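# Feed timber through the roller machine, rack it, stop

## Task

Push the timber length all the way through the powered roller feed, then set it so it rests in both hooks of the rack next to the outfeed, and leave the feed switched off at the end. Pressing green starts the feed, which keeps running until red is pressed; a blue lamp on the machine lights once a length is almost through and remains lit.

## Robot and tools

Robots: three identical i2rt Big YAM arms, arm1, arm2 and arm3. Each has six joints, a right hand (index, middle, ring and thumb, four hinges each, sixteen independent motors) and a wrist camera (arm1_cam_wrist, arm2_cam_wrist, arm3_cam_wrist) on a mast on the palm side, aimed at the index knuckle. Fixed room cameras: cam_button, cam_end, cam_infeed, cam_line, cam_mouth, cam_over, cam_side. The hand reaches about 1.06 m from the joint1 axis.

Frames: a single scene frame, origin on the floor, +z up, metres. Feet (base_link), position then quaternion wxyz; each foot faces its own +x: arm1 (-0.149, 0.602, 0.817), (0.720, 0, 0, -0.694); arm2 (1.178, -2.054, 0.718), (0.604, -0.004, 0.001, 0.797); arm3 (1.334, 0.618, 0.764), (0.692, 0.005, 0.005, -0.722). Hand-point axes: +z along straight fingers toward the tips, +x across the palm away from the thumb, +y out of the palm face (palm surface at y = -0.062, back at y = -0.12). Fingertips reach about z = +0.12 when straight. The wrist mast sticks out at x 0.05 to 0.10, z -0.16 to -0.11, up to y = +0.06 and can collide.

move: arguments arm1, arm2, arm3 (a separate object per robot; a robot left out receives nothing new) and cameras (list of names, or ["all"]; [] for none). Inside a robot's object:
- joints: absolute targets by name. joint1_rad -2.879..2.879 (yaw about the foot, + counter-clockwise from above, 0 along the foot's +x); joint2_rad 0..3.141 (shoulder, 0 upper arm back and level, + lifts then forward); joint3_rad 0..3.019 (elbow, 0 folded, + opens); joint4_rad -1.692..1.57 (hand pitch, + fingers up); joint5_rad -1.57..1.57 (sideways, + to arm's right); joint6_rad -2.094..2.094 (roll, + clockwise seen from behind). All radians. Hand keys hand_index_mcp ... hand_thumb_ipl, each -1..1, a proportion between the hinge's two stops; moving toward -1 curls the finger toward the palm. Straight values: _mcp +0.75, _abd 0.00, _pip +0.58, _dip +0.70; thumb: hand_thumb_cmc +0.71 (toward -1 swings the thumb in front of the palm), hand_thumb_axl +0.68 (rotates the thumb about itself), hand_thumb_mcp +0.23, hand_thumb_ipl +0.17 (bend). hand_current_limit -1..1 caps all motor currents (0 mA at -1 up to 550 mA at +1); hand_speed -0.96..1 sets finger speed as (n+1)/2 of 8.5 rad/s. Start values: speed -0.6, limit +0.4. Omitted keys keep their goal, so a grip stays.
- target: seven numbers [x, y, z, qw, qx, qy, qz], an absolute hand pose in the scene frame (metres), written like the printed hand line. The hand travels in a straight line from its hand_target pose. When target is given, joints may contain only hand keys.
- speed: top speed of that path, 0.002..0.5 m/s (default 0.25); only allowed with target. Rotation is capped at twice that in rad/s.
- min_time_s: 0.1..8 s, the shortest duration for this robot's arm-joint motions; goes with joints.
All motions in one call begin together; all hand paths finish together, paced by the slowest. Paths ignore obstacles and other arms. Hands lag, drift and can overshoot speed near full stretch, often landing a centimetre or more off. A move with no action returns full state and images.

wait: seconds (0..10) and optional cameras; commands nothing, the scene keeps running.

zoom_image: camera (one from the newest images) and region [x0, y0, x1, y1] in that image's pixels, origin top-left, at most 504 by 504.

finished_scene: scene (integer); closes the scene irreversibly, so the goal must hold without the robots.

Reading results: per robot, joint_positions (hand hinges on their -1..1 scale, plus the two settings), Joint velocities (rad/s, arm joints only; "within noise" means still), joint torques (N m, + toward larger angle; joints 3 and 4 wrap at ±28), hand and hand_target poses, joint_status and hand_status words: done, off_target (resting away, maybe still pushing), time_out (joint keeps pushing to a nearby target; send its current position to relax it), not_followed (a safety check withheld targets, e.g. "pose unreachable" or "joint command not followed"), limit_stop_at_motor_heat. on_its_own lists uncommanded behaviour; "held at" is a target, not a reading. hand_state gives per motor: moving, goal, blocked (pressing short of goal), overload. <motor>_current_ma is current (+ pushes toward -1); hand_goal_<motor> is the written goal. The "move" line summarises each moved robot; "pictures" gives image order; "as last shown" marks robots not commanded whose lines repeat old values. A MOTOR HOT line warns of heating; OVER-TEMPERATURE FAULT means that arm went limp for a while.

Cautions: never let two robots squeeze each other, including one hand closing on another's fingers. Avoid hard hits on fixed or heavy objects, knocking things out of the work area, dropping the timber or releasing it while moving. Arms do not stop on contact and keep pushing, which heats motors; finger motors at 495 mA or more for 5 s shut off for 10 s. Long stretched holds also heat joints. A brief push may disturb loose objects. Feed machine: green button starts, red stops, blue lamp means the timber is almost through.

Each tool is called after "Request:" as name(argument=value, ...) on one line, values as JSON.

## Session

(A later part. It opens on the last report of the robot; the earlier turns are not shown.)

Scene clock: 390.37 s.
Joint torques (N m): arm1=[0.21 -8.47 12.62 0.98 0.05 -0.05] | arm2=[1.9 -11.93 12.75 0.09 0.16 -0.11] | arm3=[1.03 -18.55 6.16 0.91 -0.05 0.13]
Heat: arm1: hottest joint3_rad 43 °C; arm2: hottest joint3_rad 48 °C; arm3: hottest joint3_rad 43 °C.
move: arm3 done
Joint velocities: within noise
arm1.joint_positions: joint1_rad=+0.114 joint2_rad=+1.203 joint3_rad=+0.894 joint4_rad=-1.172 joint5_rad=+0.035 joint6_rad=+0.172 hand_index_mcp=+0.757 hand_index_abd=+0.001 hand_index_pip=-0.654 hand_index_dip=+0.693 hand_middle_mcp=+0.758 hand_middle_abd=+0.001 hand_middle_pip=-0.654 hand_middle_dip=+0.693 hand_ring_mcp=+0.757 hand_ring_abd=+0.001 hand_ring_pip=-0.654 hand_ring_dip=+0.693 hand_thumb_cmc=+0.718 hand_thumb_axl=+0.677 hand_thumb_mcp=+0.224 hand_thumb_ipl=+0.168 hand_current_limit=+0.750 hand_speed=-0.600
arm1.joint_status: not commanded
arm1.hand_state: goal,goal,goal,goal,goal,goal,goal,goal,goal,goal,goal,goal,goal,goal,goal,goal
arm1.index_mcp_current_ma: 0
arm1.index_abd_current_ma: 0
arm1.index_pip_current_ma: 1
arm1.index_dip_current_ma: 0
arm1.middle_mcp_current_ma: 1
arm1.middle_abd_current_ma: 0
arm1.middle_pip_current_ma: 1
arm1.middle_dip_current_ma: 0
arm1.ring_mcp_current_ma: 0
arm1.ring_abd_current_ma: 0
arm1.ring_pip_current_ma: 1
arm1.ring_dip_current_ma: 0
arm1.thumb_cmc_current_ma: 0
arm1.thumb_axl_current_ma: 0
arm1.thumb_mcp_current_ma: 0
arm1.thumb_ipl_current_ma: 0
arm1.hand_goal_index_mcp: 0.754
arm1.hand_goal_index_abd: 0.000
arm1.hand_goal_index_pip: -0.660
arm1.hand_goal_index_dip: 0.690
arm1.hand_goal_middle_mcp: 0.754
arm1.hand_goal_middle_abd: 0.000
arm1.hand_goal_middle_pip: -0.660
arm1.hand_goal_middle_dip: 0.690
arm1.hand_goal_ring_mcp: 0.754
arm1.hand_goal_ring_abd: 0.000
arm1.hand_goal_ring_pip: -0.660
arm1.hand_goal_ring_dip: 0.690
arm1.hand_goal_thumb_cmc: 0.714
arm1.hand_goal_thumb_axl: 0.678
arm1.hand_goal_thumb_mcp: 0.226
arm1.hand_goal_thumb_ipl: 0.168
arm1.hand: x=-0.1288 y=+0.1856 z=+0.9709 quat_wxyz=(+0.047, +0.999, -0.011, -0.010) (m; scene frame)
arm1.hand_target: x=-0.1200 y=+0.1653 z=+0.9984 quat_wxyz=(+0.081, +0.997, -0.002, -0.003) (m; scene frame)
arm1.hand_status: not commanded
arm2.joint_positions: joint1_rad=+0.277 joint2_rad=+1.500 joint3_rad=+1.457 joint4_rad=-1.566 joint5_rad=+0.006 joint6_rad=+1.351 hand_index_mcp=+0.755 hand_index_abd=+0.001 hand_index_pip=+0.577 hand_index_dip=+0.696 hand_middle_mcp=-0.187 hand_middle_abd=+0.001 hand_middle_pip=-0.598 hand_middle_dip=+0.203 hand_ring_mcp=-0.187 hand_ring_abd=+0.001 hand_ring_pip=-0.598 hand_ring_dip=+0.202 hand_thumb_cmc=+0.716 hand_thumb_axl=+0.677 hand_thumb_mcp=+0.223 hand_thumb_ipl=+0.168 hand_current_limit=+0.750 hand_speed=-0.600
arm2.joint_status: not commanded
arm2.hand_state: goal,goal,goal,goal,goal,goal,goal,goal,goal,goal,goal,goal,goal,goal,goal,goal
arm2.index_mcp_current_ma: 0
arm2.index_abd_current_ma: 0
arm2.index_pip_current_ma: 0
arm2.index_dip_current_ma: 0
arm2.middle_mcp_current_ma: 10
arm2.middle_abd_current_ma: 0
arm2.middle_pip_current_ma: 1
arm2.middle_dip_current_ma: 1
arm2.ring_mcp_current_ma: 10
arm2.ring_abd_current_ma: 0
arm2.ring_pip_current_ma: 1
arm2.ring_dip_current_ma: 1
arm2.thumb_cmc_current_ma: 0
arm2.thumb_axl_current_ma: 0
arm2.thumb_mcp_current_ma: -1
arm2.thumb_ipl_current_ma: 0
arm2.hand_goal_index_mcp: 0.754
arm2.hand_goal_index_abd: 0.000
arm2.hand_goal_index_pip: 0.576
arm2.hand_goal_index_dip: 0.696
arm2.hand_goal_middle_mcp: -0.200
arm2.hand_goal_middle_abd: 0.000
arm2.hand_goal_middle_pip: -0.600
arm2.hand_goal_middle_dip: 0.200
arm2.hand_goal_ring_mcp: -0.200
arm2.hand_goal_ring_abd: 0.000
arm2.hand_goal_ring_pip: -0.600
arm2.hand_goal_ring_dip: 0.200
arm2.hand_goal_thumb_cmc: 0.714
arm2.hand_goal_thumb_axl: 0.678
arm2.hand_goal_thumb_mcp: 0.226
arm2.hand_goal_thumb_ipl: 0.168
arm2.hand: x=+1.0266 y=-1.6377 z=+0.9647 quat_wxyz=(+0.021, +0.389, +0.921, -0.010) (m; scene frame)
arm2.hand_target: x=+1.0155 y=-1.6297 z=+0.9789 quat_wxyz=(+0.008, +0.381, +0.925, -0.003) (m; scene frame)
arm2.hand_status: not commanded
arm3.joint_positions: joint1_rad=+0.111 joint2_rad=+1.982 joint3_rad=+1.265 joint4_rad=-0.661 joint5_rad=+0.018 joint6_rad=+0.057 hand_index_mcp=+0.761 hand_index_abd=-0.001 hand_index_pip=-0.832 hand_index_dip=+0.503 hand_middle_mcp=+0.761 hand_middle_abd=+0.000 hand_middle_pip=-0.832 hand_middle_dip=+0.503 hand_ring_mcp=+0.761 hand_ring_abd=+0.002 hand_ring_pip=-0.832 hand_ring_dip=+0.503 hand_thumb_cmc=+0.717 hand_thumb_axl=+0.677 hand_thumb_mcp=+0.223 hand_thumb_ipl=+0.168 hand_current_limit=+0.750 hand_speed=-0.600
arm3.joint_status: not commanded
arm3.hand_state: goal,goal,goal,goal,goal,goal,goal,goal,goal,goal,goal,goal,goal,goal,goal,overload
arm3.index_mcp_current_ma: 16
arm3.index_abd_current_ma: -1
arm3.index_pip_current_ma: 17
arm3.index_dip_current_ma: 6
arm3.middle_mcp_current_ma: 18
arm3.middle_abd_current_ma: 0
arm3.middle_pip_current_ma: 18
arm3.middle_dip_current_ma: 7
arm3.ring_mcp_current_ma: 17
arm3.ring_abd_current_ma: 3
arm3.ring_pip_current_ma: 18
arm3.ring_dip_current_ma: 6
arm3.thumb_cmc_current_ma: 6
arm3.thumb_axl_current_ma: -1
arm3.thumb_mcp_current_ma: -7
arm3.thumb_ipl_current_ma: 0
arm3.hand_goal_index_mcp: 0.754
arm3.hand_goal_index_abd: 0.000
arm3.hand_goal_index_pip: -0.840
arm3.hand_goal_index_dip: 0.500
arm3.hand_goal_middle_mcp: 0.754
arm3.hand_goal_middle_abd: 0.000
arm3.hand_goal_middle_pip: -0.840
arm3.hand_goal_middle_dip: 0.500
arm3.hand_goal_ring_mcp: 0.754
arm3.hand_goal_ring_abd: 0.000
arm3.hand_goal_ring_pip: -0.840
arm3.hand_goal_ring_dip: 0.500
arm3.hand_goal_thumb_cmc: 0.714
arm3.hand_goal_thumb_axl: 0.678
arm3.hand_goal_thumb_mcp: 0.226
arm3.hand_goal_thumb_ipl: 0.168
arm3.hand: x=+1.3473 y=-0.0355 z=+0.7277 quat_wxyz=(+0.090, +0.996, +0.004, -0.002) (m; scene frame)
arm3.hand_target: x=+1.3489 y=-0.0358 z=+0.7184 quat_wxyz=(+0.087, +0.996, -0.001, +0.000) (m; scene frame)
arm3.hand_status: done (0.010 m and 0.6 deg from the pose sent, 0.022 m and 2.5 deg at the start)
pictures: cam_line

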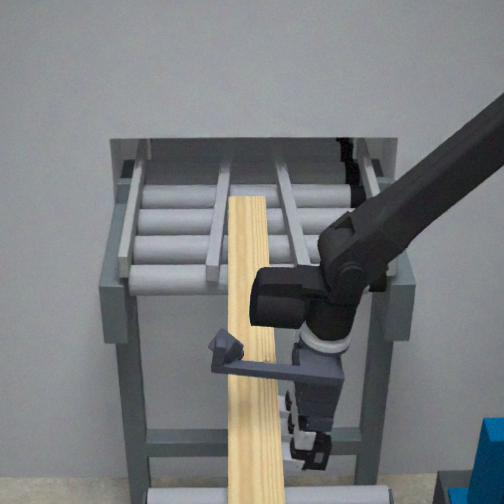

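Request:
move(arm3={"target": [1.349, -0.034, 0.704, 0.0872, 0.9962, 0, 0], "speed": 0.08}, arm2={"target": [1.014, -1.6285, 0.945, 0, 0.3827, 0.9239, 0], "speed": 0.08})

Request:
move(arm3={"joints": {"hand_index_pip": -0.66, "hand_index_dip": 0.69, "hand_middle_pip": -0.66, "hand_middle_dip": 0.69, "hand_ring_pip": -0.66, "hand_ring_dip": 0.69}})

Request:
move(arm3={"target": [1.349, 0.095, 0.706, 0.0872, 0.9962, 0, 0], "speed": 0.15}, cameras=["cam_line", "cam_mouth", "cam_button"])

Scene clock: 400.23 s.
Joint torques (N m): arm1=[0.32 -8.64 12.64 0.95 0.05 -0.05] | arm2=[1.73 -11.22 8.62 1.01 0.2 -0.09] | arm3=[1.14 -18.26 6.09 0.95 -0.03 0.11]
Heat: arm1: hottest joint3_rad 43 °C; arm2: hottest joint3_rad 48 °C; arm3: hottest joint3_rad 42 °C.
move: arm2 done; arm3 off_target
Joint velocities: within noise
arm1: as last shown
arm2.joint_positions: joint1_rad=+0.277 joint2_rad=+1.500 joint3_rad=+1.421 joint4_rad=-1.481 joint5_rad=+0.001 joint6_rad=+1.352 hand_index_mcp=+0.755 hand_index_abd=+0.001 hand_index_pip=+0.577 hand_index_dip=+0.696 hand_middle_mcp=-0.187 hand_middle_abd=+0.001 hand_middle_pip=-0.598 hand_middle_dip=+0.203 hand_ring_mcp=-0.187 hand_ring_abd=+0.001 hand_ring_pip=-0.598 hand_ring_dip=+0.202 hand_thumb_cmc=+0.716 hand_thumb_axl=+0.677 hand_thumb_mcp=+0.223 hand_thumb_ipl=+0.168 hand_current_limit=+0.750 hand_speed=-0.600
arm2.joint_status: not commanded
arm2.hand_state: goal,goal,goal,goal,goal,goal,goal,goal,goal,goal,goal,goal,goal,goal,goal,goal
arm2.index_mcp_current_ma: 0
arm2.index_abd_current_ma: 0
arm2.index_pip_current_ma: 0
arm2.index_dip_current_ma: 0
arm2.middle_mcp_current_ma: 10
arm2.middle_abd_current_ma: 0
arm2.middle_pip_current_ma: 1
arm2.middle_dip_current_ma: 1
arm2.ring_mcp_current_ma: 10
arm2.ring_abd_current_ma: 0
arm2.ring_pip_current_ma: 1
arm2.ring_dip_current_ma: 1
arm2.thumb_cmc_current_ma: 0
arm2.thumb_axl_current_ma: 0
arm2.thumb_mcp_current_ma: -1
arm2.thumb_ipl_current_ma: 0
arm2.hand_goal_index_mcp: 0.754
arm2.hand_goal_index_abd: 0.000
arm2.hand_goal_index_pip: 0.576
arm2.hand_goal_index_dip: 0.696
arm2.hand_goal_middle_mcp: -0.200
arm2.hand_goal_middle_abd: 0.000
arm2.hand_goal_middle_pip: -0.600
arm2.hand_goal_middle_dip: 0.200
arm2.hand_goal_ring_mcp: -0.200
arm2.hand_goal_ring_abd: 0.000
arm2.hand_goal_ring_pip: -0.600
arm2.hand_goal_ring_dip: 0.200
arm2.hand_goal_thumb_cmc: 0.714
arm2.hand_goal_thumb_axl: 0.678
arm2.hand_goal_thumb_mcp: 0.226
arm2.hand_goal_thumb_ipl: 0.168
arm2.hand: x=+1.0201 y=-1.6287 z=+0.9504 quat_wxyz=(+0.000, +0.390, +0.921, +0.002) (m; scene frame)
arm2.hand_target: x=+1.0141 y=-1.6286 z=+0.9451 quat_wxyz=(+0.000, +0.383, +0.924, +0.000) (m; scene frame)
arm2.hand_status: done (0.008 m and 0.9 deg from the pose sent, 0.025 m and 2.8 deg at the start)
arm3.joint_positions: joint1_rad=+0.111 joint2_rad=+2.000 joint3_rad=+1.253 joint4_rad=-0.630 joint5_rad=+0.016 joint6_rad=+0.057 hand_index_mcp=+0.760 hand_index_abd=-0.001 hand_index_pip=-0.833 hand_index_dip=+0.503 hand_middle_mcp=+0.761 hand_middle_abd=+0.000 hand_middle_pip=-0.832 hand_middle_dip=+0.503 hand_ring_mcp=+0.761 hand_ring_abd=+0.002 hand_ring_pip=-0.832 hand_ring_dip=+0.503 hand_thumb_cmc=+0.717 hand_thumb_axl=+0.677 hand_thumb_mcp=+0.223 hand_thumb_ipl=+0.168 hand_current_limit=+0.750 hand_speed=-0.600
arm3.joint_status: not commanded
arm3.hand_state: goal,goal,goal,goal,goal,goal,goal,goal,goal,goal,goal,goal,goal,goal,goal,overload
arm3.index_mcp_current_ma: 16
arm3.index_abd_current_ma: -1
arm3.index_pip_current_ma: 17
arm3.index_dip_current_ma: 6
arm3.middle_mcp_current_ma: 17
arm3.middle_abd_current_ma: 0
arm3.middle_pip_current_ma: 18
arm3.middle_dip_current_ma: 7
arm3.ring_mcp_current_ma: 17
arm3.ring_abd_current_ma: 3
arm3.ring_pip_current_ma: 18
arm3.ring_dip_current_ma: 6
arm3.thumb_cmc_current_ma: 6
arm3.thumb_axl_current_ma: -1
arm3.thumb_mcp_current_ma: -7
arm3.thumb_ipl_current_ma: 0
arm3.hand_goal_index_mcp: 0.754
arm3.hand_goal_index_abd: 0.000
arm3.hand_goal_index_pip: -0.840
arm3.hand_goal_index_dip: 0.500
arm3.hand_goal_middle_mcp: 0.754
arm3.hand_goal_middle_abd: 0.000
arm3.hand_goal_middle_pip: -0.840
arm3.hand_goal_middle_dip: 0.500
arm3.hand_goal_ring_mcp: 0.754
arm3.hand_goal_ring_abd: 0.000
arm3.hand_goal_ring_pip: -0.840
arm3.hand_goal_ring_dip: 0.500
arm3.hand_goal_thumb_cmc: 0.714
arm3.hand_goal_thumb_axl: 0.678
arm3.hand_goal_thumb_mcp: 0.226
arm3.hand_goal_thumb_ipl: 0.168
arm3.hand: x=+1.3475 y=-0.0333 z=+0.7150 quat_wxyz=(+0.090, +0.996, +0.004, -0.001) (m; scene frame)
arm3.hand_target: x=+1.3492 y=-0.0335 z=+0.7044 quat_wxyz=(+0.087, +0.996, +0.000, +0.000) (m; scene frame)
arm3.hand_status: off_target (0.011 m and 0.6 deg from the pose sent, 0.024 m and 0.6 deg at the start)
pictures: none

Scene clock: 400.83 s.
Joint torques (N m): arm1=[0.32 -8.7 12.64 0.96 0.05 -0.05] | arm2=[1.85 -12.16 8.66 1.02 0.19 -0.09] | arm3=[0.97 -18.32 6.11 0.96 -0.04 0.11]
Heat: arm1: hottest joint3_rad 43 °C; arm2: hottest joint3_rad 48 °C; arm3: hottest joint3_rad 42 °C.
move: arm3 done
Joint velocities: within noise
arm1, arm2: as last shown
arm3.joint_positions: joint1_rad=+0.111 joint2_rad=+2.000 joint3_rad=+1.253 joint4_rad=-0.630 joint5_rad=+0.016 joint6_rad=+0.057 hand_index_mcp=+0.760 hand_index_abd=-0.001 hand_index_pip=-0.660 hand_index_dip=+0.688 hand_middle_mcp=+0.761 hand_middle_abd=+0.000 hand_middle_pip=-0.660 hand_middle_dip=+0.688 hand_ring_mcp=+0.761 hand_ring_abd=+0.002 hand_ring_pip=-0.660 hand_ring_dip=+0.688 hand_thumb_cmc=+0.717 hand_thumb_axl=+0.677 hand_thumb_mcp=+0.223 hand_thumb_ipl=+0.168 hand_current_limit=+0.750 hand_speed=-0.600
arm3.joint_status: all done
arm3.hand_state: goal,goal,goal,goal,goal,goal,goal,goal,goal,goal,goal,goal,goal,goal,goal,overload
arm3.index_mcp_current_ma: 15
arm3.index_abd_current_ma: -1
arm3.index_pip_current_ma: 0
arm3.index_dip_current_ma: -4
arm3.middle_mcp_current_ma: 16
arm3.middle_abd_current_ma: 0
arm3.middle_pip_current_ma: 0
arm3.middle_dip_current_ma: -4
arm3.ring_mcp_current_ma: 16
arm3.ring_abd_current_ma: 3
arm3.ring_pip_current_ma: 0
arm3.ring_dip_current_ma: -4
arm3.thumb_cmc_current_ma: 6
arm3.thumb_axl_current_ma: -1
arm3.thumb_mcp_current_ma: -7
arm3.thumb_ipl_current_ma: 0
arm3.hand_goal_index_mcp: 0.754
arm3.hand_goal_index_abd: 0.000
arm3.hand_goal_index_pip: -0.660
arm3.hand_goal_index_dip: 0.690
arm3.hand_goal_middle_mcp: 0.754
arm3.hand_goal_middle_abd: 0.000
arm3.hand_goal_middle_pip: -0.660
arm3.hand_goal_middle_dip: 0.690
arm3.hand_goal_ring_mcp: 0.754
arm3.hand_goal_ring_abd: 0.000
arm3.hand_goal_ring_pip: -0.660
arm3.hand_goal_ring_dip: 0.690
arm3.hand_goal_thumb_cmc: 0.714
arm3.hand_goal_thumb_axl: 0.678
arm3.hand_goal_thumb_mcp: 0.226
arm3.hand_goal_thumb_ipl: 0.168
arm3.hand: x=+1.3475 y=-0.0333 z=+0.7150 quat_wxyz=(+0.090, +0.996, +0.004, -0.001) (m; scene frame)
arm3.hand_target: x=+1.3492 y=-0.0335 z=+0.7044 quat_wxyz=(+0.087, +0.996, +0.000, +0.000) (m; scene frame)
arm3.hand_status: not commanded
pictures: none

Scene clock: 402.33 s.
Joint torques (N m): arm1=[0.38 -8.64 12.66 0.99 0.05 -0.04] | arm2=[1.96 -12.1 8.59 0.99 0.19 -0.07] | arm3=[1.26 -17.08 4.98 0.8 0.15 0.12]
Heat: arm1: hottest joint3_rad 43 °C; arm2: hottest joint3_rad 47 °C; arm3: hottest joint3_rad 42 °C.
move: arm3 off_target
Joint velocities: within noise
arm1, arm2: as last shown
arm3.joint_positions: joint1_rad=+0.138 joint2_rad=+1.809 joint3_rad=+0.842 joint4_rad=-0.455 joint5_rad=+0.016 joint6_rad=+0.080 hand_index_mcp=+0.758 hand_index_abd=-0.001 hand_index_pip=-0.660 hand_index_dip=+0.688 hand_middle_mcp=+0.758 hand_middle_abd=+0.000 hand_middle_pip=-0.660 hand_middle_dip=+0.688 hand_ring_mcp=+0.758 hand_ring_abd=+0.002 hand_ring_pip=-0.660 hand_ring_dip=+0.688 hand_thumb_cmc=+0.717 hand_thumb_axl=+0.677 hand_thumb_mcp=+0.223 hand_thumb_ipl=+0.168 hand_current_limit=+0.750 hand_speed=-0.600
arm3.joint_status: not commanded
arm3.hand_state: goal,goal,goal,goal,goal,goal,goal,goal,goal,goal,goal,goal,goal,goal,goal,overload
arm3.index_mcp_current_ma: 8
arm3.index_abd_current_ma: -1
arm3.index_pip_current_ma: 0
arm3.index_dip_current_ma: -4
arm3.middle_mcp_current_ma: 9
arm3.middle_abd_current_ma: 0
arm3.middle_pip_current_ma: 0
arm3.middle_dip_current_ma: -4
arm3.ring_mcp_current_ma: 9
arm3.ring_abd_current_ma: 3
arm3.ring_pip_current_ma: 0
arm3.ring_dip_current_ma: -4
arm3.thumb_cmc_current_ma: 5
arm3.thumb_axl_current_ma: -1
arm3.thumb_mcp_current_ma: -7
arm3.thumb_ipl_current_ma: 0
arm3.hand_goal_index_mcp: 0.754
arm3.hand_goal_index_abd: 0.000
arm3.hand_goal_index_pip: -0.660
arm3.hand_goal_index_dip: 0.690
arm3.hand_goal_middle_mcp: 0.754
arm3.hand_goal_middle_abd: 0.000
arm3.hand_goal_middle_pip: -0.660
arm3.hand_goal_middle_dip: 0.690
arm3.hand_goal_ring_mcp: 0.754
arm3.hand_goal_ring_abd: 0.000
arm3.hand_goal_ring_pip: -0.660
arm3.hand_goal_ring_dip: 0.690
arm3.hand_goal_thumb_cmc: 0.714
arm3.hand_goal_thumb_axl: 0.678
arm3.hand_goal_thumb_mcp: 0.226
arm3.hand_goal_thumb_ipl: 0.168
arm3.hand: x=+1.3504 y=+0.1051 z=+0.6927 quat_wxyz=(+0.068, +0.998, +0.007, -0.001) (m; scene frame)
arm3.hand_target: x=+1.3541 y=+0.0951 z=+0.7074 quat_wxyz=(+0.088, +0.996, +0.004, +0.001) (m; scene frame)
arm3.hand_status: off_target (0.017 m and 2.4 deg from the pose sent, 0.129 m and 0.6 deg at the start)
pictures: cam_button, cam_line, cam_mouth

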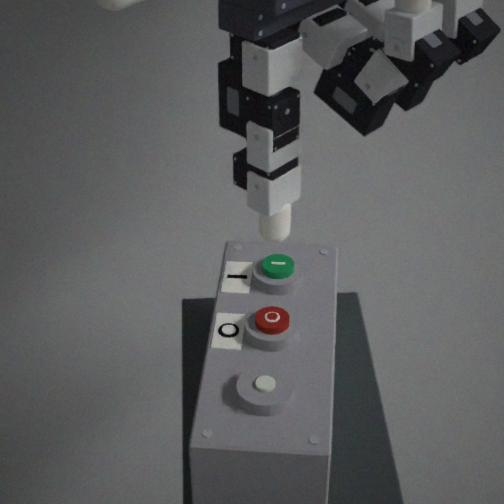

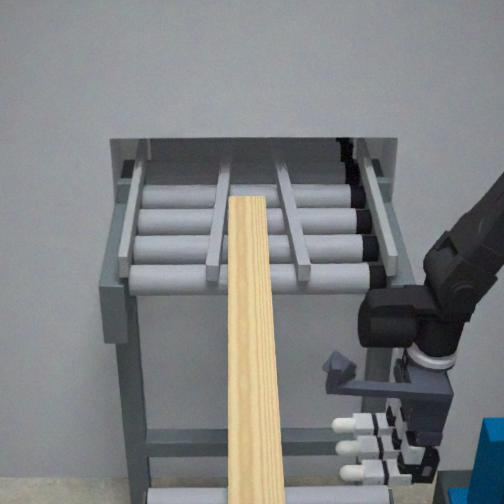

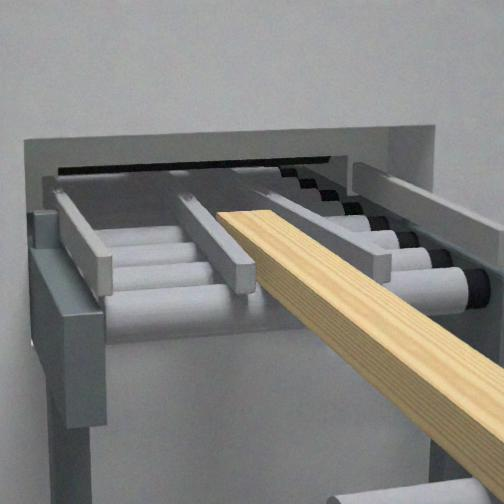

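Request:
move(arm3={"target": [1.45, 0.15, 0.92, 0.0872, 0.9962, 0, 0], "speed": 0.2}, arm2={"target": [1.014, -1.6285, 0.888, 0, 0.3827, 0.9239, 0], "speed": 0.08}, cameras=["cam_button", "cam_side"])

Scene clock: 411.90 s.
Joint torques (N m): arm1=[0.38 -8.59 12.64 0.99 0.05 -0.03] | arm2=[1.96 -8.7 5.82 2.25 0.18 -0.09] | arm3=[1.08 -12.63 10.22 -0.17 0.27 0.13]
Heat: arm1: hottest joint3_rad 43 °C; arm2: hottest joint3_rad 46 °C; arm3: hottest joint3_rad 40 °C.
move: arm2 off_target; arm3 off_target
Joint velocities: within noise
arm1: as last shown
arm2.joint_positions: joint1_rad=+0.279 joint2_rad=+1.480 joint3_rad=+1.329 joint4_rad=-1.368 joint5_rad=+0.003 joint6_rad=+1.358 hand_index_mcp=+0.758 hand_index_abd=+0.030 hand_index_pip=+0.578 hand_index_dip=+0.696 hand_middle_mcp=-0.187 hand_middle_abd=+0.001 hand_middle_pip=-0.598 hand_middle_dip=+0.203 hand_ring_mcp=-0.187 hand_ring_abd=+0.001 hand_ring_pip=-0.598 hand_ring_dip=+0.202 hand_thumb_cmc=+0.716 hand_thumb_axl=+0.677 hand_thumb_mcp=+0.223 hand_thumb_ipl=+0.168 hand_current_limit=+0.750 hand_speed=-0.600
arm2.joint_status: not commanded
arm2.hand_state: goal,blocked,goal,goal,goal,goal,goal,goal,goal,goal,goal,goal,goal,goal,goal,goal
arm2.index_mcp_current_ma: 1
arm2.index_abd_current_ma: 28
arm2.index_pip_current_ma: 0
arm2.index_dip_current_ma: 0
arm2.middle_mcp_current_ma: 10
arm2.middle_abd_current_ma: 0
arm2.middle_pip_current_ma: 1
arm2.middle_dip_current_ma: 1
arm2.ring_mcp_current_ma: 10
arm2.ring_abd_current_ma: 0
arm2.ring_pip_current_ma: 1
arm2.ring_dip_current_ma: 1
arm2.thumb_cmc_current_ma: 0
arm2.thumb_axl_current_ma: 0
arm2.thumb_mcp_current_ma: -1
arm2.thumb_ipl_current_ma: 0
arm2.hand_goal_index_mcp: 0.754
arm2.hand_goal_index_abd: 0.000
arm2.hand_goal_index_pip: 0.576
arm2.hand_goal_index_dip: 0.696
arm2.hand_goal_middle_mcp: -0.200
arm2.hand_goal_middle_abd: 0.000
arm2.hand_goal_middle_pip: -0.600
arm2.hand_goal_middle_dip: 0.200
arm2.hand_goal_ring_mcp: -0.200
arm2.hand_goal_ring_abd: 0.000
arm2.hand_goal_ring_pip: -0.600
arm2.hand_goal_ring_dip: 0.200
arm2.hand_goal_thumb_cmc: 0.714
arm2.hand_goal_thumb_axl: 0.678
arm2.hand_goal_thumb_mcp: 0.226
arm2.hand_goal_thumb_ipl: 0.168
arm2.hand: x=+1.0204 y=-1.6299 z=+0.9241 quat_wxyz=(-0.017, +0.392, +0.920, +0.015) (m; scene frame)
arm2.hand_target: x=+1.0152 y=-1.6313 z=+0.8898 quat_wxyz=(+0.000, +0.385, +0.923, +0.001) (m; scene frame)
arm2.hand_status: off_target (0.037 m and 2.8 deg from the pose sent, 0.063 m and 0.9 deg at the start)
arm3.joint_positions: joint1_rad=+0.413 joint2_rad=+1.354 joint3_rad=+0.972 joint4_rad=-1.054 joint5_rad=+0.070 joint6_rad=+0.356 hand_index_mcp=+0.757 hand_index_abd=-0.001 hand_index_pip=-0.660 hand_index_dip=+0.688 hand_middle_mcp=+0.758 hand_middle_abd=+0.000 hand_middle_pip=-0.660 hand_middle_dip=+0.688 hand_ring_mcp=+0.754 hand_ring_abd=+0.002 hand_ring_pip=-0.660 hand_ring_dip=+0.688 hand_thumb_cmc=+0.717 hand_thumb_axl=+0.677 hand_thumb_mcp=+0.223 hand_thumb_ipl=+0.168 hand_current_limit=+0.750 hand_speed=-0.600
arm3.joint_status: not commanded
arm3.hand_state: goal,goal,goal,goal,goal,goal,goal,goal,goal,goal,goal,goal,goal,goal,goal,overload
arm3.index_mcp_current_ma: 7
arm3.index_abd_current_ma: -1
arm3.index_pip_current_ma: 0
arm3.index_dip_current_ma: -4
arm3.middle_mcp_current_ma: 8
arm3.middle_abd_current_ma: 0
arm3.middle_pip_current_ma: 0
arm3.middle_dip_current_ma: -4
arm3.ring_mcp_current_ma: 0
arm3.ring_abd_current_ma: 3
arm3.ring_pip_current_ma: 0
arm3.ring_dip_current_ma: -4
arm3.thumb_cmc_current_ma: 6
arm3.thumb_axl_current_ma: -1
arm3.thumb_mcp_current_ma: -8
arm3.thumb_ipl_current_ma: 0
arm3.hand_goal_index_mcp: 0.754
arm3.hand_goal_index_abd: 0.000
arm3.hand_goal_index_pip: -0.660
arm3.hand_goal_index_dip: 0.690
arm3.hand_goal_middle_mcp: 0.754
arm3.hand_goal_middle_abd: 0.000
arm3.hand_goal_middle_pip: -0.660
arm3.hand_goal_middle_dip: 0.690
arm3.hand_goal_ring_mcp: 0.754
arm3.hand_goal_ring_abd: 0.000
arm3.hand_goal_ring_pip: -0.660
arm3.hand_goal_ring_dip: 0.690
arm3.hand_goal_thumb_cmc: 0.714
arm3.hand_goal_thumb_axl: 0.678
arm3.hand_goal_thumb_mcp: 0.226
arm3.hand_goal_thumb_ipl: 0.168
arm3.hand: x=+1.4431 y=+0.1589 z=+0.8983 quat_wxyz=(+0.068, +0.998, +0.004, -0.008) (m; scene frame)
arm3.hand_target: x=+1.4459 y=+0.1485 z=+0.9190 quat_wxyz=(+0.086, +0.996, -0.003, -0.002) (m; scene frame)
arm3.hand_status: off_target (0.024 m and 2.4 deg from the pose sent, 0.252 m and 2.4 deg at the start)
pictures: cam_button, cam_side

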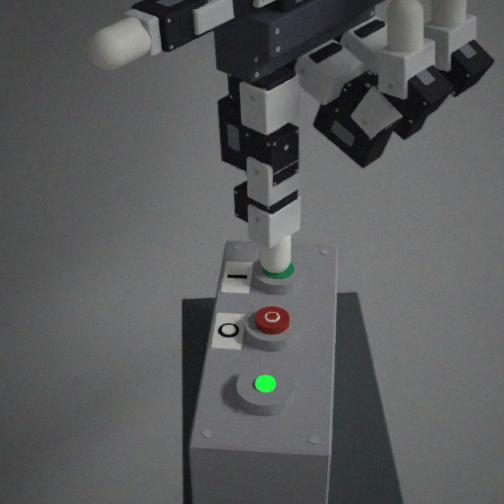

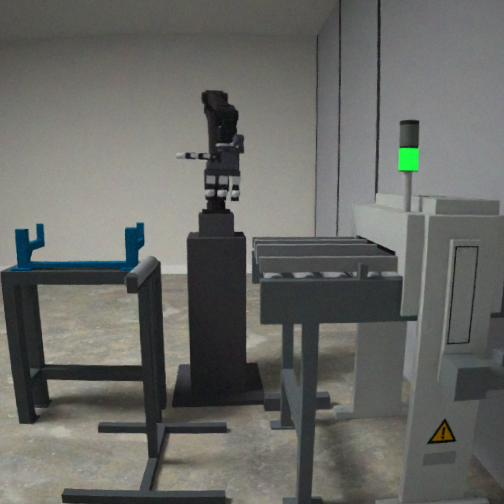

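Running. Move arm2 over the red button.

Request:
move(arm2={"target": [1.014, -1.6285, 0.965, 0, 0.3827, 0.9239, 0], "speed": 0.25})

Request:
move(arm2={"target": [1.0676, -1.6355, 0.96, 0, 0.3827, 0.9239, 0], "speed": 0.15}, cameras=["cam_button", "cam_line", "cam_infeed", "cam_over"])

Scene clock: 417.97 s.
Joint torques (N m): arm1=[0.32 -8.41 12.64 0.99 0.05 -0.03] | arm2=[1.55 -10.64 12.38 0.03 0.17 -0.11] | arm3=[0.97 -12.45 10.15 -0.23 0.26 0.12]
Heat: arm1: hottest joint3_rad 43 °C; arm2: hottest joint3_rad 45 °C; arm3: hottest joint3_rad 41 °C.
move: arm2 off_target
Joint velocities: within noise
arm1, arm3: as last shown
arm2.joint_positions: joint1_rad=+0.280 joint2_rad=+1.481 joint3_rad=+1.421 joint4_rad=-1.512 joint5_rad=+0.001 joint6_rad=+1.347 hand_index_mcp=+0.750 hand_index_abd=-0.003 hand_index_pip=+0.576 hand_index_dip=+0.696 hand_middle_mcp=-0.187 hand_middle_abd=+0.001 hand_middle_pip=-0.598 hand_middle_dip=+0.203 hand_ring_mcp=-0.187 hand_ring_abd=+0.001 hand_ring_pip=-0.598 hand_ring_dip=+0.202 hand_thumb_cmc=+0.716 hand_thumb_axl=+0.677 hand_thumb_mcp=+0.223 hand_thumb_ipl=+0.168 hand_current_limit=+0.750 hand_speed=-0.600
arm2.joint_status: not commanded
arm2.hand_state: goal,goal,goal,goal,goal,goal,goal,goal,goal,goal,goal,goal,goal,goal,goal,goal
arm2.index_mcp_current_ma: -1
arm2.index_abd_current_ma: -1
arm2.index_pip_current_ma: 0
arm2.index_dip_current_ma: 0
arm2.middle_mcp_current_ma: 10
arm2.middle_abd_current_ma: 0
arm2.middle_pip_current_ma: 1
arm2.middle_dip_current_ma: 1
arm2.ring_mcp_current_ma: 10
arm2.ring_abd_current_ma: 0
arm2.ring_pip_current_ma: 1
arm2.ring_dip_current_ma: 1
arm2.thumb_cmc_current_ma: 0
arm2.thumb_axl_current_ma: 0
arm2.thumb_mcp_current_ma: -1
arm2.thumb_ipl_current_ma: 0
arm2.hand_goal_index_mcp: 0.754
arm2.hand_goal_index_abd: 0.000
arm2.hand_goal_index_pip: 0.576
arm2.hand_goal_index_dip: 0.696
arm2.hand_goal_middle_mcp: -0.200
arm2.hand_goal_middle_abd: 0.000
arm2.hand_goal_middle_pip: -0.600
arm2.hand_goal_middle_dip: 0.200
arm2.hand_goal_ring_mcp: -0.200
arm2.hand_goal_ring_abd: 0.000
arm2.hand_goal_ring_pip: -0.600
arm2.hand_goal_ring_dip: 0.200
arm2.hand_goal_thumb_cmc: 0.714
arm2.hand_goal_thumb_axl: 0.678
arm2.hand_goal_thumb_mcp: 0.226
arm2.hand_goal_thumb_ipl: 0.168
arm2.hand: x=+1.0237 y=-1.6370 z=+0.9582 quat_wxyz=(+0.005, +0.387, +0.922, -0.002) (m; scene frame)
arm2.hand_target: x=+1.0129 y=-1.6284 z=+0.9644 quat_wxyz=(+0.000, +0.378, +0.926, +0.000) (m; scene frame)
arm2.hand_status: off_target (0.015 m and 0.7 deg from the pose sent, 0.041 m and 2.8 deg at the start)
arm3.joint_positions: joint1_rad=+0.411 joint2_rad=+1.354 joint3_rad=+0.972 joint4_rad=-1.054 joint5_rad=+0.071 joint6_rad=+0.356 hand_index_mcp=+0.757 hand_index_abd=-0.001 hand_index_pip=-0.660 hand_index_dip=+0.688 hand_middle_mcp=+0.758 hand_middle_abd=+0.000 hand_middle_pip=-0.660 hand_middle_dip=+0.688 hand_ring_mcp=+0.754 hand_ring_abd=+0.002 hand_ring_pip=-0.660 hand_ring_dip=+0.688 hand_thumb_cmc=+0.717 hand_thumb_axl=+0.677 hand_thumb_mcp=+0.223 hand_thumb_ipl=+0.168 hand_current_limit=+0.750 hand_speed=-0.600
arm3.hand: x=+1.4421 y=+0.1587 z=+0.8984 quat_wxyz=(+0.068, +0.998, +0.004, -0.009) (m; scene frame)
arm3.hand_target: x=+1.4451 y=+0.1483 z=+0.9190 quat_wxyz=(+0.087, +0.996, -0.003, -0.003) (m; scene frame)
pictures: none

Scene clock: 419.10 s.
Joint torques (N m): arm1=[0.21 -8.59 12.63 0.99 0.05 -0.05] | arm2=[1.14 -12.04 8.46 0.8 0.19 -0.12] | arm3=[0.85 -12.51 10.18 -0.2 0.25 0.12]
Heat: arm1: hottest joint3_rad 43 °C; arm2: hottest joint3_rad 45 °C; arm3: hottest joint3_rad 41 °C.
move: arm2 done
Joint velocities: within noise
arm1, arm3: as last shown
arm2.joint_positions: joint1_rad=+0.184 joint2_rad=+1.428 joint3_rad=+1.369 joint4_rad=-1.512 joint5_rad=-0.002 joint6_rad=+1.255 hand_index_mcp=+0.751 hand_index_abd=-0.003 hand_index_pip=+0.576 hand_index_dip=+0.696 hand_middle_mcp=-0.187 hand_middle_abd=+0.001 hand_middle_pip=-0.598 hand_middle_dip=+0.203 hand_ring_mcp=-0.187 hand_ring_abd=+0.001 hand_ring_pip=-0.598 hand_ring_dip=+0.202 hand_thumb_cmc=+0.715 hand_thumb_axl=+0.677 hand_thumb_mcp=+0.223 hand_thumb_ipl=+0.168 hand_current_limit=+0.750 hand_speed=-0.600
arm2.joint_status: not commanded
arm2.hand_state: goal,goal,goal,goal,goal,goal,goal,goal,goal,goal,goal,goal,goal,goal,goal,goal
arm2.index_mcp_current_ma: -1
arm2.index_abd_current_ma: -1
arm2.index_pip_current_ma: 0
arm2.index_dip_current_ma: 0
arm2.middle_mcp_current_ma: 10
arm2.middle_abd_current_ma: 0
arm2.middle_pip_current_ma: 1
arm2.middle_dip_current_ma: 1
arm2.ring_mcp_current_ma: 10
arm2.ring_abd_current_ma: 0
arm2.ring_pip_current_ma: 1
arm2.ring_dip_current_ma: 1
arm2.thumb_cmc_current_ma: 0
arm2.thumb_axl_current_ma: 0
arm2.thumb_mcp_current_ma: -1
arm2.thumb_ipl_current_ma: 0
arm2.hand_goal_index_mcp: 0.754
arm2.hand_goal_index_abd: 0.000
arm2.hand_goal_index_pip: 0.576
arm2.hand_goal_index_dip: 0.696
arm2.hand_goal_middle_mcp: -0.200
arm2.hand_goal_middle_abd: 0.000
arm2.hand_goal_middle_pip: -0.600
arm2.hand_goal_middle_dip: 0.200
arm2.hand_goal_ring_mcp: -0.200
arm2.hand_goal_ring_abd: 0.000
arm2.hand_goal_ring_pip: -0.600
arm2.hand_goal_ring_dip: 0.200
arm2.hand_goal_thumb_cmc: 0.714
arm2.hand_goal_thumb_axl: 0.678
arm2.hand_goal_thumb_mcp: 0.226
arm2.hand_goal_thumb_ipl: 0.168
arm2.hand: x=+1.0692 y=-1.6353 z=+0.9601 quat_wxyz=(+0.003, +0.389, +0.921, -0.002) (m; scene frame)
arm2.hand_target: x=+1.0681 y=-1.6355 z=+0.9600 quat_wxyz=(-0.001, +0.384, +0.923, -0.001) (m; scene frame)
arm2.hand_status: done (0.002 m and 0.9 deg from the pose sent, 0.044 m and 0.7 deg at the start)
pictures: cam_button, cam_infeed, cam_line, cam_over

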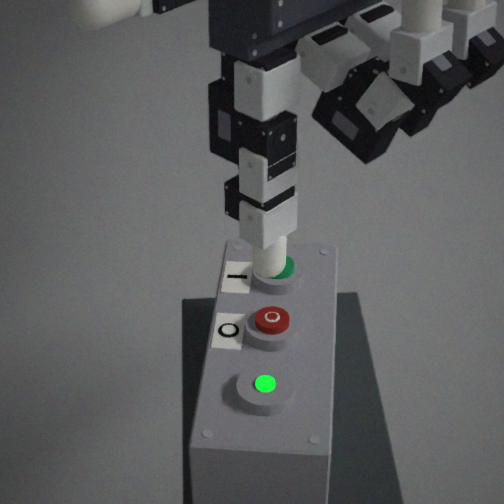

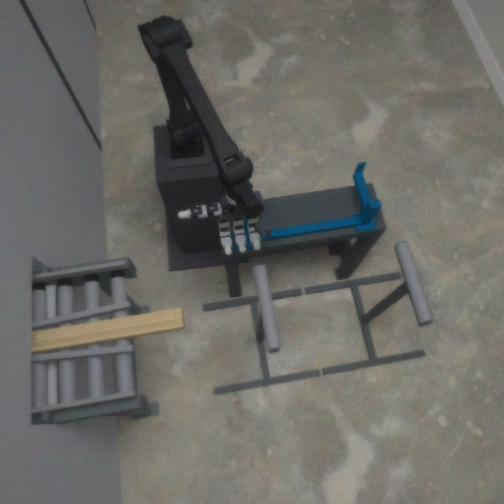

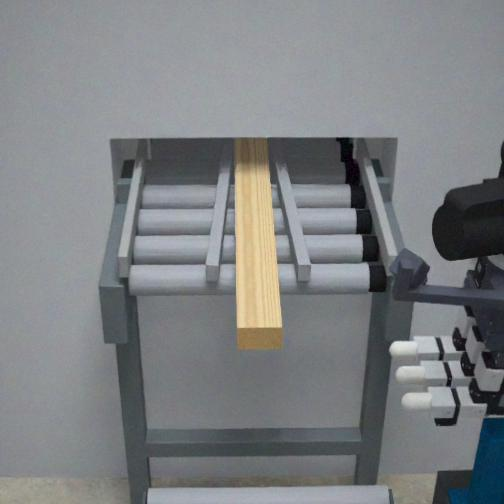

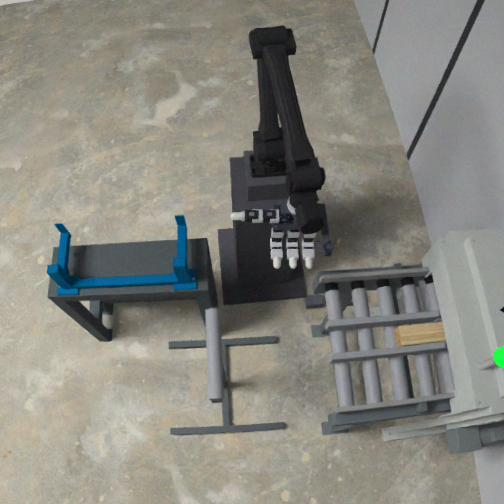

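Request:
wait(seconds=4, cameras=["cam_over", "cam_side"])

Scene clock: 427.77 s.
Joint torques (N m): arm1=[0.21 -8.59 12.62 0.95 0.04 -0.04] | arm2=[0.85 -12.04 8.51 0.87 0.21 -0.11] | arm3=[0.91 -12.57 10.19 -0.23 0.26 0.13]
Heat: arm1: hottest joint3_rad 43 °C; arm2: hottest joint3_rad 45 °C; arm3: hottest joint3_rad 42 °C.
Joint velocities: within noise
arm1.joint_positions: joint1_rad=+0.114 joint2_rad=+1.203 joint3_rad=+0.894 joint4_rad=-1.172 joint5_rad=+0.035 joint6_rad=+0.172 hand_index_mcp=+0.757 hand_index_abd=+0.001 hand_index_pip=-0.654 hand_index_dip=+0.693 hand_middle_mcp=+0.758 hand_middle_abd=+0.001 hand_middle_pip=-0.654 hand_middle_dip=+0.693 hand_ring_mcp=+0.757 hand_ring_abd=+0.001 hand_ring_pip=-0.654 hand_ring_dip=+0.693 hand_thumb_cmc=+0.718 hand_thumb_axl=+0.677 hand_thumb_mcp=+0.224 hand_thumb_ipl=+0.168 hand_current_limit=+0.750 hand_speed=-0.600
arm1.joint_status: not commanded
arm1.hand_state: goal,goal,goal,goal,goal,goal,goal,goal,goal,goal,goal,goal,goal,goal,goal,goal
arm1.index_mcp_current_ma: 0
arm1.index_abd_current_ma: 0
arm1.index_pip_current_ma: 1
arm1.index_dip_current_ma: 0
arm1.middle_mcp_current_ma: 1
arm1.middle_abd_current_ma: 0
arm1.middle_pip_current_ma: 1
arm1.middle_dip_current_ma: 0
arm1.ring_mcp_current_ma: 0
arm1.ring_abd_current_ma: 0
arm1.ring_pip_current_ma: 1
arm1.ring_dip_current_ma: 0
arm1.thumb_cmc_current_ma: 0
arm1.thumb_axl_current_ma: 0
arm1.thumb_mcp_current_ma: 0
arm1.thumb_ipl_current_ma: 0
arm1.hand_goal_index_mcp: 0.754
arm1.hand_goal_index_abd: 0.000
arm1.hand_goal_index_pip: -0.660
arm1.hand_goal_index_dip: 0.690
arm1.hand_goal_middle_mcp: 0.754
arm1.hand_goal_middle_abd: 0.000
arm1.hand_goal_middle_pip: -0.660
arm1.hand_goal_middle_dip: 0.690
arm1.hand_goal_ring_mcp: 0.754
arm1.hand_goal_ring_abd: 0.000
arm1.hand_goal_ring_pip: -0.660
arm1.hand_goal_ring_dip: 0.690
arm1.hand_goal_thumb_cmc: 0.714
arm1.hand_goal_thumb_axl: 0.678
arm1.hand_goal_thumb_mcp: 0.226
arm1.hand_goal_thumb_ipl: 0.168
arm1.hand: x=-0.1288 y=+0.1856 z=+0.9709 quat_wxyz=(+0.047, +0.999, -0.011, -0.010) (m; scene frame)
arm1.hand_target: x=-0.1200 y=+0.1653 z=+0.9984 quat_wxyz=(+0.081, +0.997, -0.002, -0.003) (m; scene frame)
arm1.hand_status: not commanded
arm2.joint_positions: joint1_rad=+0.184 joint2_rad=+1.428 joint3_rad=+1.369 joint4_rad=-1.512 joint5_rad=-0.002 joint6_rad=+1.255 hand_index_mcp=+0.751 hand_index_abd=-0.003 hand_index_pip=+0.576 hand_index_dip=+0.696 hand_middle_mcp=-0.187 hand_middle_abd=+0.001 hand_middle_pip=-0.598 hand_middle_dip=+0.203 hand_ring_mcp=-0.187 hand_ring_abd=+0.001 hand_ring_pip=-0.598 hand_ring_dip=+0.202 hand_thumb_cmc=+0.715 hand_thumb_axl=+0.677 hand_thumb_mcp=+0.223 hand_thumb_ipl=+0.168 hand_current_limit=+0.750 hand_speed=-0.600
arm2.joint_status: not commanded
arm2.hand_state: goal,goal,goal,goal,goal,goal,goal,goal,goal,goal,goal,goal,goal,goal,goal,goal
arm2.index_mcp_current_ma: -1
arm2.index_abd_current_ma: -1
arm2.index_pip_current_ma: 0
arm2.index_dip_current_ma: 0
arm2.middle_mcp_current_ma: 10
arm2.middle_abd_current_ma: 0
arm2.middle_pip_current_ma: 1
arm2.middle_dip_current_ma: 1
arm2.ring_mcp_current_ma: 10
arm2.ring_abd_current_ma: 0
arm2.ring_pip_current_ma: 1
arm2.ring_dip_current_ma: 1
arm2.thumb_cmc_current_ma: 0
arm2.thumb_axl_current_ma: 0
arm2.thumb_mcp_current_ma: -1
arm2.thumb_ipl_current_ma: 0
arm2.hand_goal_index_mcp: 0.754
arm2.hand_goal_index_abd: 0.000
arm2.hand_goal_index_pip: 0.576
arm2.hand_goal_index_dip: 0.696
arm2.hand_goal_middle_mcp: -0.200
arm2.hand_goal_middle_abd: 0.000
arm2.hand_goal_middle_pip: -0.600
arm2.hand_goal_middle_dip: 0.200
arm2.hand_goal_ring_mcp: -0.200
arm2.hand_goal_ring_abd: 0.000
arm2.hand_goal_ring_pip: -0.600
arm2.hand_goal_ring_dip: 0.200
arm2.hand_goal_thumb_cmc: 0.714
arm2.hand_goal_thumb_axl: 0.678
arm2.hand_goal_thumb_mcp: 0.226
arm2.hand_goal_thumb_ipl: 0.168
arm2.hand: x=+1.0692 y=-1.6353 z=+0.9601 quat_wxyz=(+0.003, +0.389, +0.921, -0.002) (m; scene frame)
arm2.hand_target: x=+1.0681 y=-1.6356 z=+0.9600 quat_wxyz=(-0.001, +0.384, +0.923, -0.001) (m; scene frame)
arm2.hand_status: done (0.002 m and 0.9 deg from the pose sent, 0.044 m and 0.7 deg at the start)
arm3.joint_positions: joint1_rad=+0.411 joint2_rad=+1.354 joint3_rad=+0.972 joint4_rad=-1.054 joint5_rad=+0.071 joint6_rad=+0.356 hand_index_mcp=+0.757 hand_index_abd=-0.001 hand_index_pip=-0.660 hand_index_dip=+0.688 hand_middle_mcp=+0.758 hand_middle_abd=+0.000 hand_middle_pip=-0.660 hand_middle_dip=+0.688 hand_ring_mcp=+0.754 hand_ring_abd=+0.002 hand_ring_pip=-0.660 hand_ring_dip=+0.688 hand_thumb_cmc=+0.717 hand_thumb_axl=+0.677 hand_thumb_mcp=+0.223 hand_thumb_ipl=+0.168 hand_current_limit=+0.750 hand_speed=-0.600
arm3.joint_status: not commanded
arm3.hand_state: goal,goal,goal,goal,goal,goal,goal,goal,goal,goal,goal,goal,goal,goal,goal,overload
arm3.index_mcp_current_ma: 7
arm3.index_abd_current_ma: -1
arm3.index_pip_current_ma: 0
arm3.index_dip_current_ma: -4
arm3.middle_mcp_current_ma: 8
arm3.middle_abd_current_ma: 0
arm3.middle_pip_current_ma: 0
arm3.middle_dip_current_ma: -4
arm3.ring_mcp_current_ma: 0
arm3.ring_abd_current_ma: 3
arm3.ring_pip_current_ma: 0
arm3.ring_dip_current_ma: -4
arm3.thumb_cmc_current_ma: 6
arm3.thumb_axl_current_ma: -1
arm3.thumb_mcp_current_ma: -8
arm3.thumb_ipl_current_ma: 0
arm3.hand_goal_index_mcp: 0.754
arm3.hand_goal_index_abd: 0.000
arm3.hand_goal_index_pip: -0.660
arm3.hand_goal_index_dip: 0.690
arm3.hand_goal_middle_mcp: 0.754
arm3.hand_goal_middle_abd: 0.000
arm3.hand_goal_middle_pip: -0.660
arm3.hand_goal_middle_dip: 0.690
arm3.hand_goal_ring_mcp: 0.754
arm3.hand_goal_ring_abd: 0.000
arm3.hand_goal_ring_pip: -0.660
arm3.hand_goal_ring_dip: 0.690
arm3.hand_goal_thumb_cmc: 0.714
arm3.hand_goal_thumb_axl: 0.678
arm3.hand_goal_thumb_mcp: 0.226
arm3.hand_goal_thumb_ipl: 0.168
arm3.hand: x=+1.4421 y=+0.1587 z=+0.8984 quat_wxyz=(+0.068, +0.998, +0.004, -0.009) (m; scene frame)
arm3.hand_target: x=+1.4451 y=+0.1483 z=+0.9190 quat_wxyz=(+0.087, +0.996, -0.003, -0.003) (m; scene frame)
arm3.hand_status: not commanded
wait: 4.00 s; at rest from the start
pictures: cam_over, cam_side

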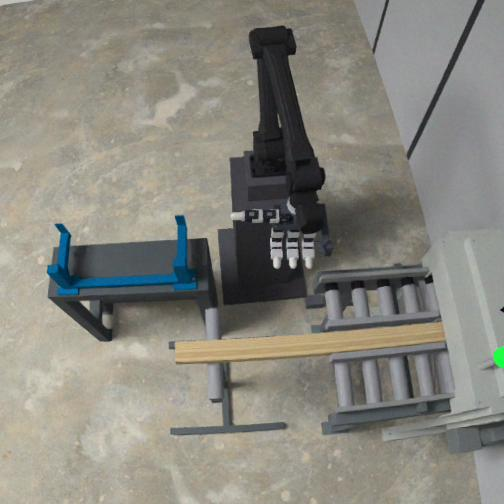

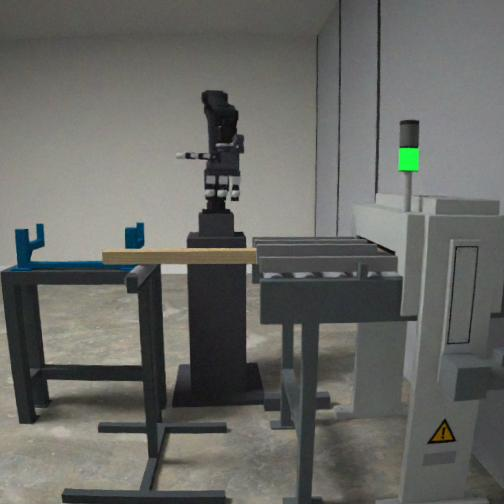

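Request:
wait(seconds=1.5, cameras=["cam_over", "cam_side", "cam_end", "cam_infeed"])

Scene clock: 435.10 s.
Joint torques (N m): arm1=[0.26 -8.53 12.62 0.99 0.05 -0.05] | arm2=[0.91 -12.28 8.39 0.87 0.2 -0.13] | arm3=[0.73 -12.4 10.19 -0.17 0.26 0.12]
Heat: arm1: hottest joint3_rad 43 °C; arm2: hottest joint3_rad 44 °C; arm3: hottest joint3_rad 42 °C.
Joint velocities: within noise
arm1.joint_positions: joint1_rad=+0.114 joint2_rad=+1.203 joint3_rad=+0.894 joint4_rad=-1.172 joint5_rad=+0.035 joint6_rad=+0.172 hand_index_mcp=+0.757 hand_index_abd=+0.001 hand_index_pip=-0.654 hand_index_dip=+0.693 hand_middle_mcp=+0.758 hand_middle_abd=+0.001 hand_middle_pip=-0.654 hand_middle_dip=+0.693 hand_ring_mcp=+0.757 hand_ring_abd=+0.001 hand_ring_pip=-0.654 hand_ring_dip=+0.693 hand_thumb_cmc=+0.718 hand_thumb_axl=+0.677 hand_thumb_mcp=+0.224 hand_thumb_ipl=+0.168 hand_current_limit=+0.750 hand_speed=-0.600
arm1.joint_status: not commanded
arm1.hand_state: goal,goal,goal,goal,goal,goal,goal,goal,goal,goal,goal,goal,goal,goal,goal,goal
arm1.index_mcp_current_ma: 0
arm1.index_abd_current_ma: 0
arm1.index_pip_current_ma: 1
arm1.index_dip_current_ma: 0
arm1.middle_mcp_current_ma: 1
arm1.middle_abd_current_ma: 0
arm1.middle_pip_current_ma: 1
arm1.middle_dip_current_ma: 0
arm1.ring_mcp_current_ma: 0
arm1.ring_abd_current_ma: 0
arm1.ring_pip_current_ma: 1
arm1.ring_dip_current_ma: 0
arm1.thumb_cmc_current_ma: 0
arm1.thumb_axl_current_ma: 0
arm1.thumb_mcp_current_ma: 0
arm1.thumb_ipl_current_ma: 0
arm1.hand_goal_index_mcp: 0.754
arm1.hand_goal_index_abd: 0.000
arm1.hand_goal_index_pip: -0.660
arm1.hand_goal_index_dip: 0.690
arm1.hand_goal_middle_mcp: 0.754
arm1.hand_goal_middle_abd: 0.000
arm1.hand_goal_middle_pip: -0.660
arm1.hand_goal_middle_dip: 0.690
arm1.hand_goal_ring_mcp: 0.754
arm1.hand_goal_ring_abd: 0.000
arm1.hand_goal_ring_pip: -0.660
arm1.hand_goal_ring_dip: 0.690
arm1.hand_goal_thumb_cmc: 0.714
arm1.hand_goal_thumb_axl: 0.678
arm1.hand_goal_thumb_mcp: 0.226
arm1.hand_goal_thumb_ipl: 0.168
arm1.hand: x=-0.1288 y=+0.1856 z=+0.9709 quat_wxyz=(+0.047, +0.999, -0.011, -0.010) (m; scene frame)
arm1.hand_target: x=-0.1200 y=+0.1653 z=+0.9984 quat_wxyz=(+0.081, +0.997, -0.002, -0.003) (m; scene frame)
arm1.hand_status: not commanded
arm2.joint_positions: joint1_rad=+0.184 joint2_rad=+1.428 joint3_rad=+1.369 joint4_rad=-1.512 joint5_rad=-0.002 joint6_rad=+1.255 hand_index_mcp=+0.751 hand_index_abd=-0.003 hand_index_pip=+0.576 hand_index_dip=+0.696 hand_middle_mcp=-0.187 hand_middle_abd=+0.001 hand_middle_pip=-0.598 hand_middle_dip=+0.203 hand_ring_mcp=-0.187 hand_ring_abd=+0.001 hand_ring_pip=-0.598 hand_ring_dip=+0.202 hand_thumb_cmc=+0.715 hand_thumb_axl=+0.677 hand_thumb_mcp=+0.223 hand_thumb_ipl=+0.168 hand_current_limit=+0.750 hand_speed=-0.600
arm2.joint_status: not commanded
arm2.hand_state: goal,goal,goal,goal,goal,goal,goal,goal,goal,goal,goal,goal,goal,goal,goal,goal
arm2.index_mcp_current_ma: -1
arm2.index_abd_current_ma: -1
arm2.index_pip_current_ma: 0
arm2.index_dip_current_ma: 0
arm2.middle_mcp_current_ma: 10
arm2.middle_abd_current_ma: 0
arm2.middle_pip_current_ma: 1
arm2.middle_dip_current_ma: 1
arm2.ring_mcp_current_ma: 10
arm2.ring_abd_current_ma: 0
arm2.ring_pip_current_ma: 1
arm2.ring_dip_current_ma: 1
arm2.thumb_cmc_current_ma: 0
arm2.thumb_axl_current_ma: 0
arm2.thumb_mcp_current_ma: -1
arm2.thumb_ipl_current_ma: 0
arm2.hand_goal_index_mcp: 0.754
arm2.hand_goal_index_abd: 0.000
arm2.hand_goal_index_pip: 0.576
arm2.hand_goal_index_dip: 0.696
arm2.hand_goal_middle_mcp: -0.200
arm2.hand_goal_middle_abd: 0.000
arm2.hand_goal_middle_pip: -0.600
arm2.hand_goal_middle_dip: 0.200
arm2.hand_goal_ring_mcp: -0.200
arm2.hand_goal_ring_abd: 0.000
arm2.hand_goal_ring_pip: -0.600
arm2.hand_goal_ring_dip: 0.200
arm2.hand_goal_thumb_cmc: 0.714
arm2.hand_goal_thumb_axl: 0.678
arm2.hand_goal_thumb_mcp: 0.226
arm2.hand_goal_thumb_ipl: 0.168
arm2.hand: x=+1.0692 y=-1.6353 z=+0.9601 quat_wxyz=(+0.003, +0.389, +0.921, -0.002) (m; scene frame)
arm2.hand_target: x=+1.0681 y=-1.6356 z=+0.9600 quat_wxyz=(-0.001, +0.384, +0.923, -0.001) (m; scene frame)
arm2.hand_status: done (0.002 m and 0.9 deg from the pose sent, 0.044 m and 0.7 deg at the start)
arm3.joint_positions: joint1_rad=+0.411 joint2_rad=+1.354 joint3_rad=+0.972 joint4_rad=-1.054 joint5_rad=+0.071 joint6_rad=+0.356 hand_index_mcp=+0.757 hand_index_abd=-0.001 hand_index_pip=-0.660 hand_index_dip=+0.688 hand_middle_mcp=+0.758 hand_middle_abd=+0.000 hand_middle_pip=-0.660 hand_middle_dip=+0.688 hand_ring_mcp=+0.754 hand_ring_abd=+0.002 hand_ring_pip=-0.660 hand_ring_dip=+0.688 hand_thumb_cmc=+0.717 hand_thumb_axl=+0.677 hand_thumb_mcp=+0.223 hand_thumb_ipl=+0.168 hand_current_limit=+0.750 hand_speed=-0.600
arm3.joint_status: not commanded
arm3.hand_state: goal,goal,goal,goal,goal,goal,goal,goal,goal,goal,goal,goal,goal,goal,goal,overload
arm3.index_mcp_current_ma: 7
arm3.index_abd_current_ma: -1
arm3.index_pip_current_ma: 0
arm3.index_dip_current_ma: -4
arm3.middle_mcp_current_ma: 8
arm3.middle_abd_current_ma: 0
arm3.middle_pip_current_ma: 0
arm3.middle_dip_current_ma: -4
arm3.ring_mcp_current_ma: 0
arm3.ring_abd_current_ma: 3
arm3.ring_pip_current_ma: 0
arm3.ring_dip_current_ma: -4
arm3.thumb_cmc_current_ma: 6
arm3.thumb_axl_current_ma: -1
arm3.thumb_mcp_current_ma: -8
arm3.thumb_ipl_current_ma: 0
arm3.hand_goal_index_mcp: 0.754
arm3.hand_goal_index_abd: 0.000
arm3.hand_goal_index_pip: -0.660
arm3.hand_goal_index_dip: 0.690
arm3.hand_goal_middle_mcp: 0.754
arm3.hand_goal_middle_abd: 0.000
arm3.hand_goal_middle_pip: -0.660
arm3.hand_goal_middle_dip: 0.690
arm3.hand_goal_ring_mcp: 0.754
arm3.hand_goal_ring_abd: 0.000
arm3.hand_goal_ring_pip: -0.660
arm3.hand_goal_ring_dip: 0.690
arm3.hand_goal_thumb_cmc: 0.714
arm3.hand_goal_thumb_axl: 0.678
arm3.hand_goal_thumb_mcp: 0.226
arm3.hand_goal_thumb_ipl: 0.168
arm3.hand: x=+1.4421 y=+0.1587 z=+0.8984 quat_wxyz=(+0.068, +0.998, +0.004, -0.009) (m; scene frame)
arm3.hand_target: x=+1.4451 y=+0.1483 z=+0.9190 quat_wxyz=(+0.087, +0.996, -0.003, -0.003) (m; scene frame)
arm3.hand_status: not commanded
wait: 1.50 s; at rest from the start
pictures: cam_end, cam_infeed, cam_over, cam_side

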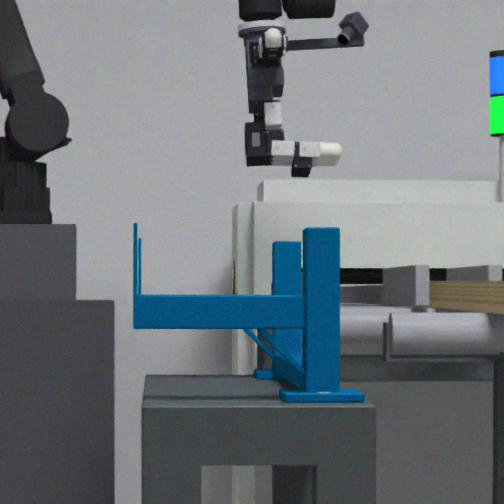

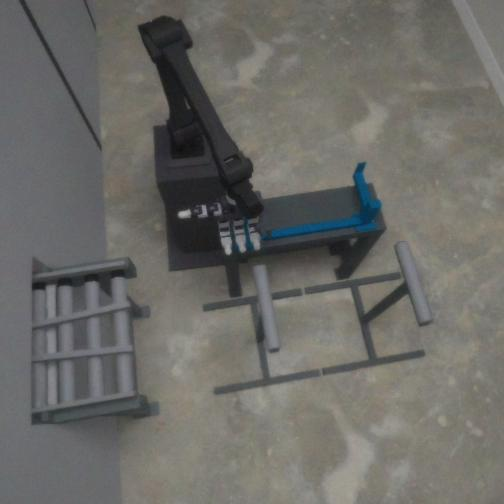

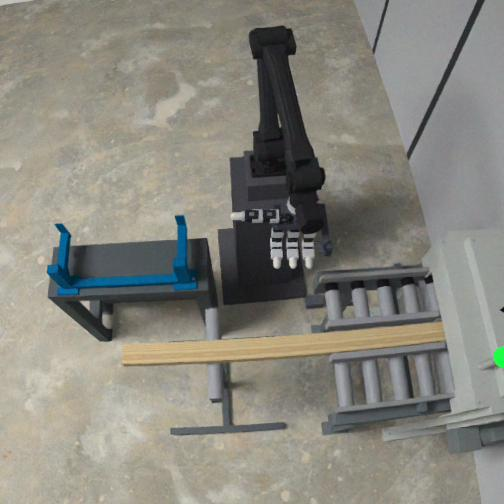

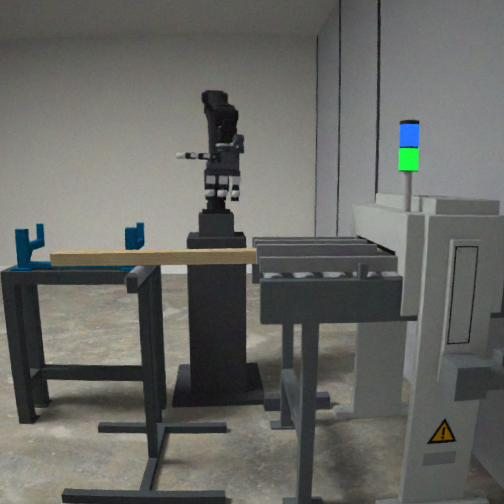

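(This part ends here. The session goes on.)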